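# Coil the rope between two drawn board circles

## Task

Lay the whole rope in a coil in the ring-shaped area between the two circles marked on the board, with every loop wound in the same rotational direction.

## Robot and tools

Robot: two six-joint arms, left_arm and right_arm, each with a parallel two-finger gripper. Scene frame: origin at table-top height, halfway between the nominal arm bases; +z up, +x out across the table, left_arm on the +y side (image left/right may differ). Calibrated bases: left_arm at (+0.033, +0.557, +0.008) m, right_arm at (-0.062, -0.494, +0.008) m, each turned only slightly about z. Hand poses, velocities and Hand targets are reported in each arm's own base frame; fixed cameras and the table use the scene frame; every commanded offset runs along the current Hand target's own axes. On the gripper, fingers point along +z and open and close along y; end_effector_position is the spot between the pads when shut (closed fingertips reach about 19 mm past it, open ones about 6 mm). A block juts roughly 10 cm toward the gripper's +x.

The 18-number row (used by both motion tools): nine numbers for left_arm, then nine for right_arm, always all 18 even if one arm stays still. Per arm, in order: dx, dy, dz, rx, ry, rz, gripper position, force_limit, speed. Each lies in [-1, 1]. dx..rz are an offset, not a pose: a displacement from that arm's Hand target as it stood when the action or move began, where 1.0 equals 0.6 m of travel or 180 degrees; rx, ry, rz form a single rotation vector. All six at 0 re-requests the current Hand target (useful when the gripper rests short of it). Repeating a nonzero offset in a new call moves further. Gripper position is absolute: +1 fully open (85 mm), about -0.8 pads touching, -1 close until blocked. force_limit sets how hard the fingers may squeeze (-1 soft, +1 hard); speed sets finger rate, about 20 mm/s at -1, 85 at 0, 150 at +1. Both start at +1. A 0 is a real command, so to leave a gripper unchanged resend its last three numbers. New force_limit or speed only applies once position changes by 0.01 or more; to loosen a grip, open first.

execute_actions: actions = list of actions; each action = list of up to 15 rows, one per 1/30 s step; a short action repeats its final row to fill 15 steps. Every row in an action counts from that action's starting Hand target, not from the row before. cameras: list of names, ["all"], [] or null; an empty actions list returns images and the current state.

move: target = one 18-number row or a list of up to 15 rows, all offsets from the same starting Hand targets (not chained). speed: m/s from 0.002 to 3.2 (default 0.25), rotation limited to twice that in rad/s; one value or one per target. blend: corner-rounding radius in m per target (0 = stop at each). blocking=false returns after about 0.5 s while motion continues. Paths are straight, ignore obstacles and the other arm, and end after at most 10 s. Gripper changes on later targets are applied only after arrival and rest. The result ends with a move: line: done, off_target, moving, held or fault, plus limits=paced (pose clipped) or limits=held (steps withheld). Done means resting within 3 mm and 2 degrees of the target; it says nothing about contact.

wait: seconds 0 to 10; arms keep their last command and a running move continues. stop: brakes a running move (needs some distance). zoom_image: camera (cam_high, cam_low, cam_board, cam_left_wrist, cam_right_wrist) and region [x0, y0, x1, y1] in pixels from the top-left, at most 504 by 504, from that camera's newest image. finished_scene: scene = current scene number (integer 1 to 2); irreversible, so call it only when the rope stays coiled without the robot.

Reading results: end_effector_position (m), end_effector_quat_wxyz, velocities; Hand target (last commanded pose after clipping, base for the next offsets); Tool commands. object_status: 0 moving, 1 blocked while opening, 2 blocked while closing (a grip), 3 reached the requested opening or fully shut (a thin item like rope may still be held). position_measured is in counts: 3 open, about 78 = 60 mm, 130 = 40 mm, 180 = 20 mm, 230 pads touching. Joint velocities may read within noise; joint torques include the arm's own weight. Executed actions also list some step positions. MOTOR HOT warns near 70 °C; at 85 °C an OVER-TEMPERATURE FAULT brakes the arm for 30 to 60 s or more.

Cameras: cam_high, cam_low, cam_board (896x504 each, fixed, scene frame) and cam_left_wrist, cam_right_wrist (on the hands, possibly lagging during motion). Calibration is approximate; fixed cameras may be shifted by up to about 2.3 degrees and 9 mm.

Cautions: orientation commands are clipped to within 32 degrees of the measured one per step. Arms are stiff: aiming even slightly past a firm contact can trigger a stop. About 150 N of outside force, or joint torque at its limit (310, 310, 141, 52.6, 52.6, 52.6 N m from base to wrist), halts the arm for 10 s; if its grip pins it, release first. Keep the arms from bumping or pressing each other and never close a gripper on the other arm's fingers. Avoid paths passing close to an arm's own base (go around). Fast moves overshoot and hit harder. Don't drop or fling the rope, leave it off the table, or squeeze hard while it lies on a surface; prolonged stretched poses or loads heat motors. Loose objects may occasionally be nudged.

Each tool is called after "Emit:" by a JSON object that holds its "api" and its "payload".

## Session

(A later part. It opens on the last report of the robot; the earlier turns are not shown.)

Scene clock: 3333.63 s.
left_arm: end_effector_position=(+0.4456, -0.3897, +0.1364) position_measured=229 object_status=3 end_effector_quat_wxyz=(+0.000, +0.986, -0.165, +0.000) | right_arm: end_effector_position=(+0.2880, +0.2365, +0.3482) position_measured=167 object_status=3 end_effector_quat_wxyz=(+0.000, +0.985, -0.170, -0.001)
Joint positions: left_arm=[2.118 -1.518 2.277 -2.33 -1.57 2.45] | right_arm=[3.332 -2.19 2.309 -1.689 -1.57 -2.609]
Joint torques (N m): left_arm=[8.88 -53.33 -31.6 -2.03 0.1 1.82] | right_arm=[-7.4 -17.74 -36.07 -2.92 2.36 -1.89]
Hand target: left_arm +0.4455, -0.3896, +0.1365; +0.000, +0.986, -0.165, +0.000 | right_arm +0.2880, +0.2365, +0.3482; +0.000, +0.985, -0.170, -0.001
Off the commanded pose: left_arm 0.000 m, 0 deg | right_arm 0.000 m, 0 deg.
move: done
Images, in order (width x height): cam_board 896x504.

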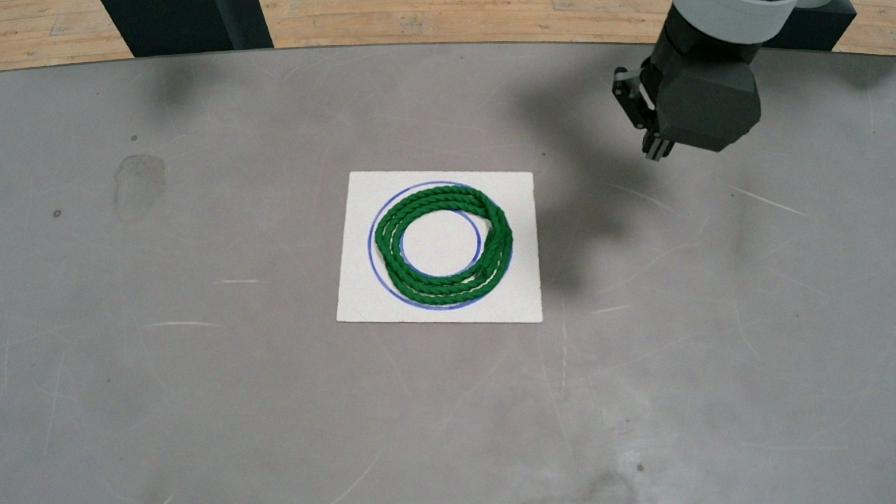

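Emit:
{"api": "zoom_image", "payload": {"camera": "cam_board", "region": [385, 175, 445, 235]}}

Emit:
{"api": "zoom_image", "payload": {"camera": "cam_board", "region": [430, 175, 490, 235]}}

Scaled by 8.400.

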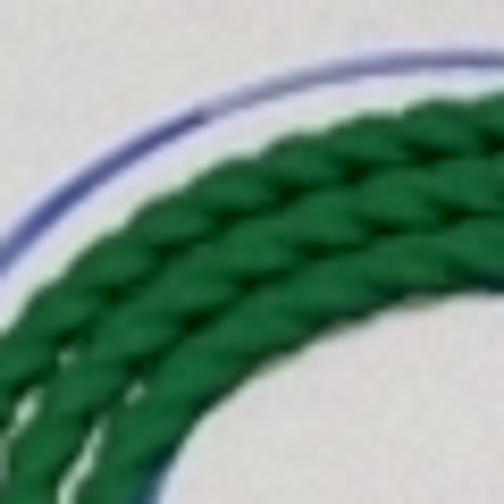

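Scaled by 8.400.

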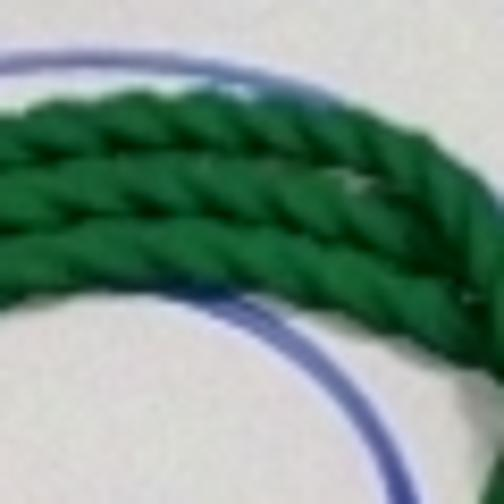

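Emit:
{"api": "move", "payload": {"target": [[0.1245, 0.3503, 0.1275, 0, 0, 0.2722, -0.8, -1, -0.5, 0, 0, 0, 0, 0, 0, -0.3, -1, -1], [0.1245, 0.3503, 0.2002, 0, 0, 0.2722, -0.8, -1, -0.5, 0, 0, 0, 0, 0, 0, -0.3, -1, -1]], "speed": [0.15, 0.05], "cameras": ["cam_left_wrist", "cam_board"]}}

Scene clock: 3428.10 s.
left_arm: end_effector_position=(+0.4477, -0.6127, +0.0164) position_measured=229 object_status=3 end_effector_quat_wxyz=(+0.000, +0.829, -0.559, +0.000) | right_arm: end_effector_position=(+0.2880, +0.2365, +0.3482) position_measured=167 object_status=3 end_effector_quat_wxyz=(+0.000, +0.985, -0.170, -0.001)
Joint positions: left_arm=[1.965 -1.116 2.028 -2.483 -1.57 3.153] | right_arm=[3.332 -2.19 2.309 -1.689 -1.57 -2.609]
Joint torques (N m): left_arm=[0.73 -45.38 -24.42 -8.93 -1.8 1.91] | right_arm=[-5.06 -19.82 -36.89 -3.21 2.2 -1.42]
Hand target: left_arm +0.4477, -0.6126, +0.0162; +0.000, +0.829, -0.559, +0.000 | right_arm +0.2880, +0.2365, +0.3482; +0.000, +0.985, -0.170, -0.001
Off the commanded pose: left_arm 0.000 m, 0 deg | right_arm 0.000 m, 0 deg.
move: done
camera_calibration:
cam_left_wrist: T_world_to_cam=[[-0.926718, -0.375396, -0.0165013, 0.193261], [-0.354411, 0.858636, 0.370321, 0.696494], [-0.124848, 0.349031, -0.928757, 0.415955], [0, 0, 0, 1]] pos_world=[0.477874, -0.670666, 0.131584]
Images, in order (width x height): cam_board 896x504, cam_left_wrist 896x504.

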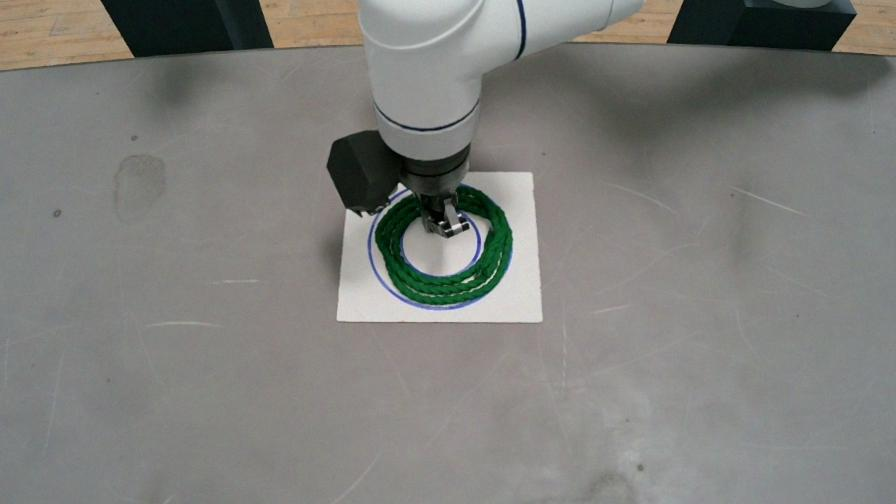

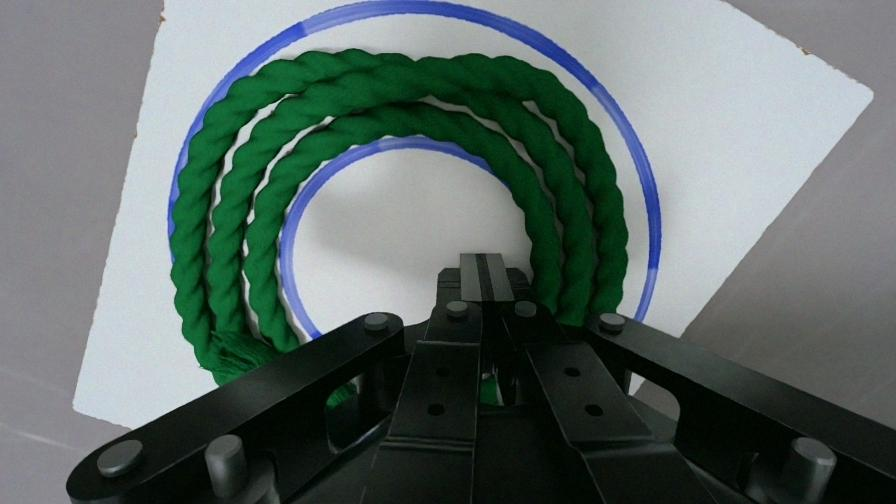

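Emit:
{"api": "move", "payload": {"target": [[0, 0.02, 0, 0, 0, 0, -0.8, -1, -0.5, 0, 0, 0, 0, 0, 0, -0.3, -1, -1], [0, 0.0, 0, 0, 0, 0, -0.8, -1, -0.5, 0, 0, 0, 0, 0, 0, -0.3, -1, -1]], "speed": [0.03, 0.05], "cameras": ["cam_left_wrist"]}}

Scene clock: 3441.27 s.
left_arm: end_effector_position=(+0.4476, -0.6126, +0.0162) position_measured=229 object_status=3 end_effector_quat_wxyz=(+0.000, +0.829, -0.559, +0.000) | right_arm: end_effector_position=(+0.2880, +0.2365, +0.3482) position_measured=167 object_status=3 end_effector_quat_wxyz=(+0.000, +0.985, -0.170, -0.001)
Joint positions: left_arm=[1.965 -1.116 2.028 -2.483 -1.57 3.153] | right_arm=[3.332 -2.19 2.309 -1.689 -1.57 -2.609]
Joint torques (N m): left_arm=[9.92 -37.35 -26.03 1.97 3.21 1.74] | right_arm=[-7.62 -18.67 -36.14 -3.01 1.93 -1.77]
Hand target: left_arm +0.4477, -0.6126, +0.0162; +0.000, +0.829, -0.559, +0.000 | right_arm +0.2880, +0.2365, +0.3482; +0.000, +0.985, -0.170, -0.001
Off the commanded pose: left_arm 0.000 m, 0 deg | right_arm 0.000 m, 0 deg.
move: done
camera_calibration:
cam_left_wrist: T_world_to_cam=[[-0.926699, -0.375445, -0.0164625, 0.193118], [-0.354428, 0.85858, 0.370434, 0.696488], [-0.124943, 0.349115, -0.928713, 0.415852], [0, 0, 0, 1]] pos_world=[0.477775, -0.670666, 0.131384]
Images, in order (width x height): cam_left_wrist 896x504.

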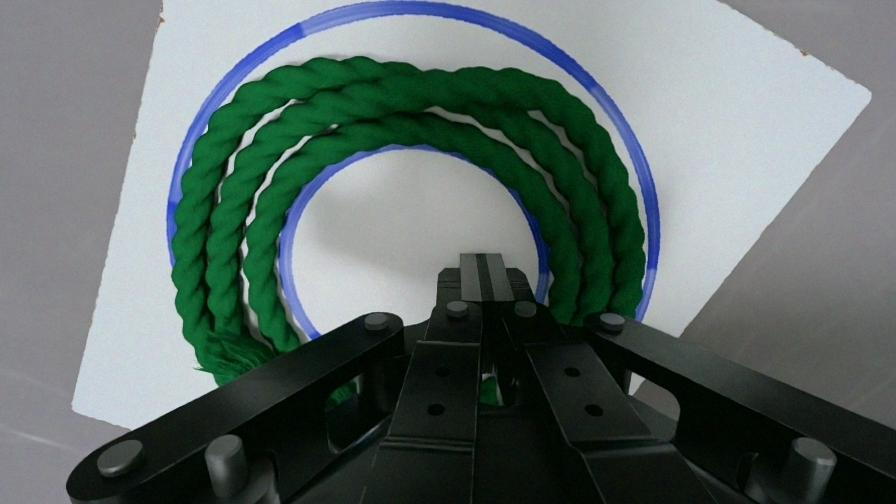

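Emit:
{"api": "move", "payload": {"target": [[0, 0, -0.09, 0, 0, 0, -0.8, -1, -0.5, 0, 0, 0, 0, 0, 0, -0.3, -1, -1], [0.28, -0.16, -0.16, 0, 0, 0, -0.8, -1, -0.5, 0, 0, 0, 0, 0, 0, -0.3, -1, -1]], "speed": [0.08, 0.15], "blend": 0.02, "cameras": ["cam_left_wrist", "cam_board"]}}

Emit:
{"api": "zoom_image", "payload": {"camera": "cam_board", "region": [360, 175, 450, 320]}}

Emit:
{"api": "zoom_image", "payload": {"camera": "cam_board", "region": [440, 175, 530, 320]}}

Scene clock: 3449.93 s.
left_arm: end_effector_position=(+0.5995, -0.7325, +0.1122) position_measured=229 object_status=3 end_effector_quat_wxyz=(+0.000, +0.829, -0.559, +0.000) | right_arm: end_effector_position=(+0.2880, +0.2365, +0.3482) position_measured=167 object_status=3 end_effector_quat_wxyz=(+0.000, +0.985, -0.170, -0.001)
Joint positions: left_arm=[2.068 -0.991 1.58 -2.16 -1.57 3.255] | right_arm=[3.332 -2.19 2.309 -1.689 -1.57 -2.609]
Joint torques (N m): left_arm=[8.73 -75.21 -50.66 -2.25 -1.69 1.66] | right_arm=[-9.3 -17.11 -36.02 -3.45 1.5 -1.52]
Hand target: left_arm +0.5995, -0.7325, +0.1123; +0.000, +0.829, -0.559, +0.000 | right_arm +0.2880, +0.2365, +0.3482; +0.000, +0.985, -0.170, -0.001
Off the commanded pose: left_arm 0.000 m, 0 deg | right_arm 0.000 m, 0 deg.
move: done
camera_calibration:
cam_left_wrist: T_world_to_cam=[[-0.926714, -0.3754, -0.0165838, 0.290466], [-0.354422, 0.858562, 0.370481, 0.817558], [-0.12484, 0.349208, -0.928692, 0.565802], [0, 0, 0, 1]] pos_world=[0.629574, -0.790466, 0.227383]
Images, in order (width x height): cam_board 896x504, cam_left_wrist 896x504.

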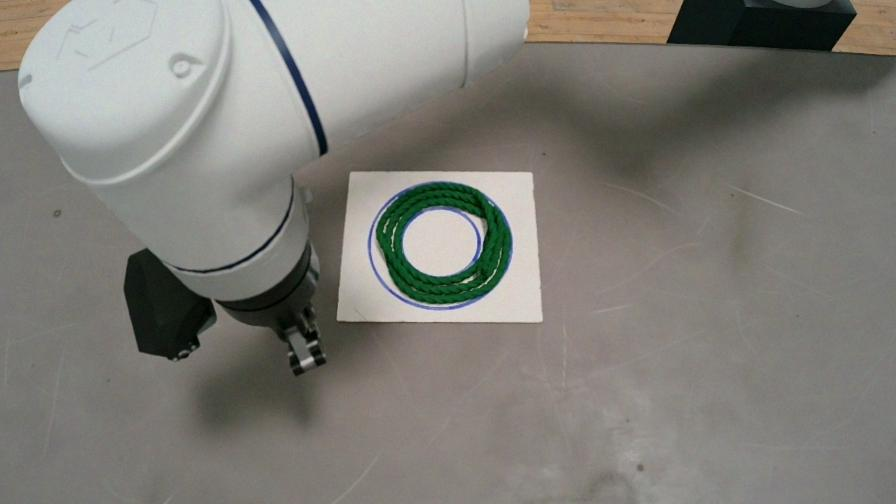

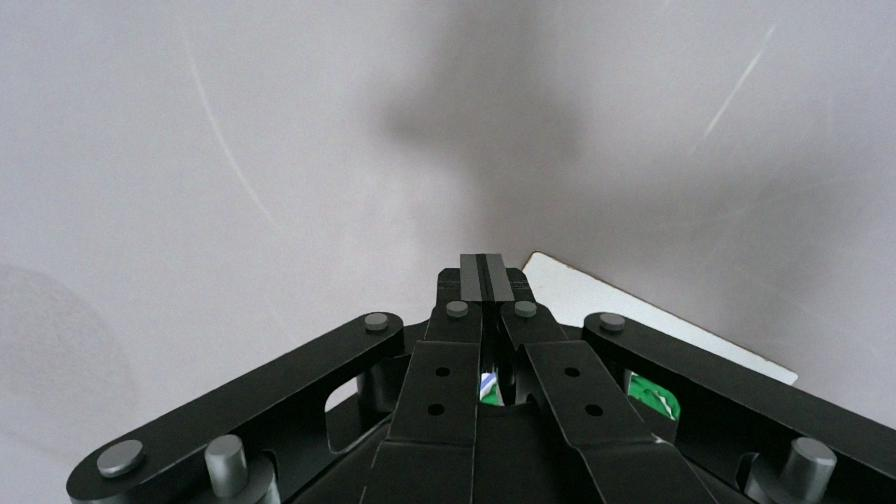

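Scaled by 3.476.

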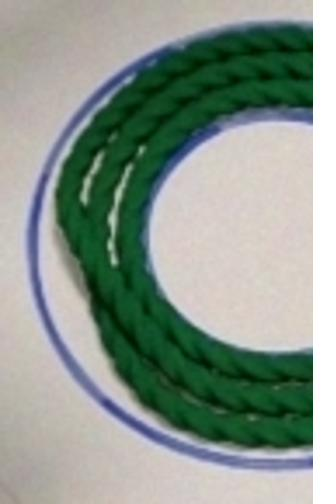

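Scaled by 3.476.

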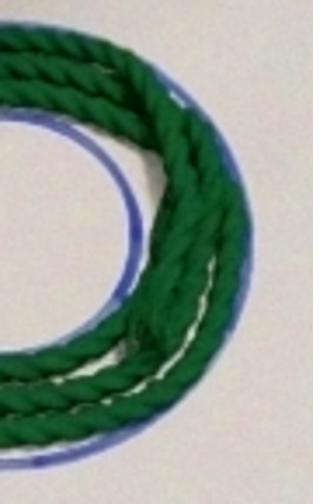

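Emit:
{"api": "move", "payload": {"target": [-0.4464, 0.127, -0.0628, 0, 0, 0, -0.8, -1, -0.5, 0, 0, 0, 0, 0, 0, -0.3, -1, -1], "speed": 0.15, "cameras": ["cam_left_wrist"]}}

Emit:
{"api": "zoom_image", "payload": {"camera": "cam_left_wrist", "region": [280, 0, 660, 300]}}

Scene clock: 3487.67 s.
left_arm: end_effector_position=(+0.4287, -0.5128, +0.1499) position_measured=229 object_status=3 end_effector_quat_wxyz=(+0.000, +0.829, -0.559, +0.000) | right_arm: end_effector_position=(+0.2880, +0.2365, +0.3482) position_measured=167 object_status=3 end_effector_quat_wxyz=(+0.000, +0.985, -0.170, -0.001)
Joint positions: left_arm=[1.998 -1.417 2.129 -2.283 -1.57 3.185] | right_arm=[3.332 -2.19 2.309 -1.689 -1.57 -2.609]
Joint torques (N m): left_arm=[-9.53 -67.29 -32.73 -7.18 1.18 -0.91] | right_arm=[-6.38 -16.81 -35.61 -3.78 1.49 -1.2]
Hand target: left_arm +0.4286, -0.5127, +0.1499; +0.000, +0.829, -0.559, +0.000 | right_arm +0.2880, +0.2365, +0.3482; +0.000, +0.985, -0.170, -0.001
Off the commanded pose: left_arm 0.000 m, 0 deg | right_arm 0.000 m, 0 deg.
move: done
camera_calibration:
cam_left_wrist: T_world_to_cam=[[-0.926699, -0.375445, -0.0164625, 0.215274], [-0.354428, 0.85858, 0.370434, 0.554577], [-0.124943, 0.349115, -0.928713, 0.502818], [0, 0, 0, 1]] pos_world=[0.458875, -0.570866, 0.265084]
Images, in order (width x height): cam_left_wrist 896x504.

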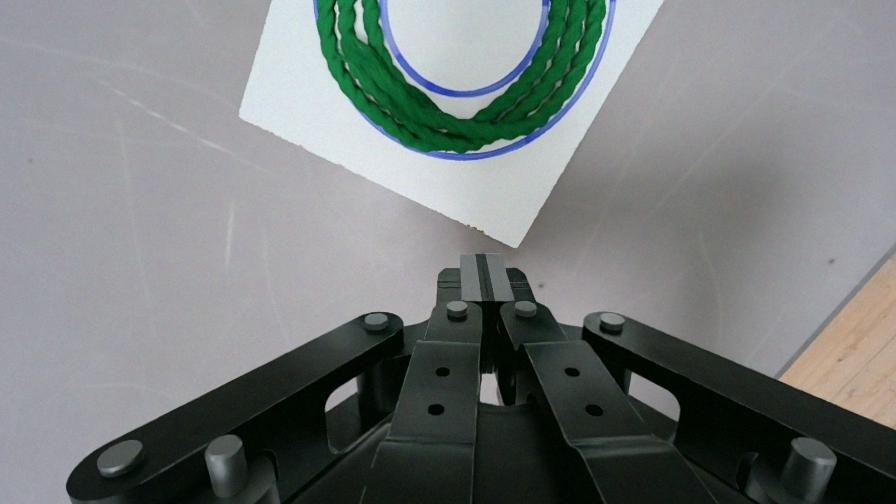

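Scaled by 1.326.

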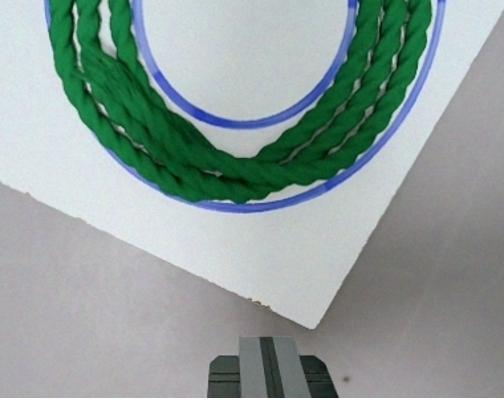

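Emit:
{"api": "move", "payload": {"target": [0.0917, 0, -0.02, 0, 0, 0, -0.8, -1, -0.5, 0, 0, 0, 0, 0, 0, -0.3, -1, -1], "speed": 0.15, "cameras": ["cam_left_wrist"]}}

Emit:
{"api": "zoom_image", "payload": {"camera": "cam_left_wrist", "region": [290, 0, 650, 280]}}

Scene clock: 3492.27 s.
left_arm: end_effector_position=(+0.4492, -0.5636, +0.1619) position_measured=229 object_status=3 end_effector_quat_wxyz=(-0.001, +0.829, -0.559, +0.000) | right_arm: end_effector_position=(+0.2880, +0.2365, +0.3482) position_measured=167 object_status=3 end_effector_quat_wxyz=(+0.000, +0.985, -0.170, -0.001)
Joint positions: left_arm=[1.994 -1.354 2.022 -2.239 -1.57 3.182] | right_arm=[3.332 -2.19 2.309 -1.689 -1.57 -2.609]
Joint torques (N m): left_arm=[-9.95 -45.43 -49.15 -1.93 -0.19 -0.69] | right_arm=[-5.91 -18.4 -36.2 -3.44 1.49 -1.47]
Hand target: left_arm +0.4492, -0.5637, +0.1619; +0.000, +0.829, -0.559, +0.000 | right_arm +0.2880, +0.2365, +0.3482; +0.000, +0.985, -0.170, -0.001
Off the commanded pose: left_arm 0.000 m, 0 deg | right_arm 0.000 m, 0 deg.
move: done
camera_calibration:
cam_left_wrist: T_world_to_cam=[[-0.926714, -0.3754, -0.0165838, 0.215372], [-0.354422, 0.858562, 0.370481, 0.600951], [-0.12484, 0.349208, -0.928692, 0.534248], [0, 0, 0, 1]] pos_world=[0.479274, -0.621666, 0.277083]
Images, in order (width x height): cam_left_wrist 896x504.

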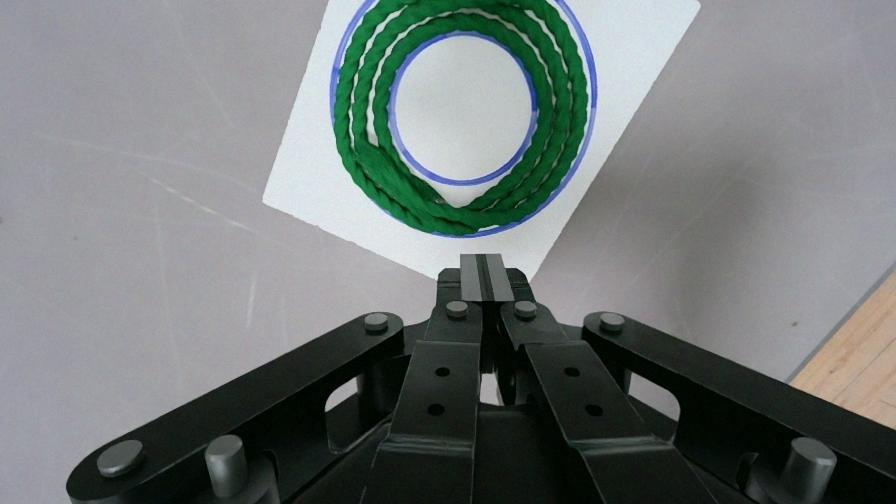

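Scaled by 1.400.

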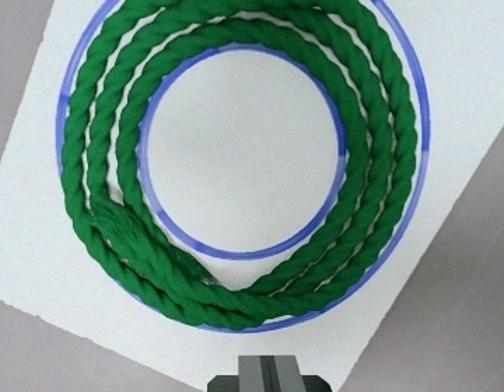

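Emit:
{"api": "finished_scene", "payload": {"scene": 1}}

The scene is finished: the task was done.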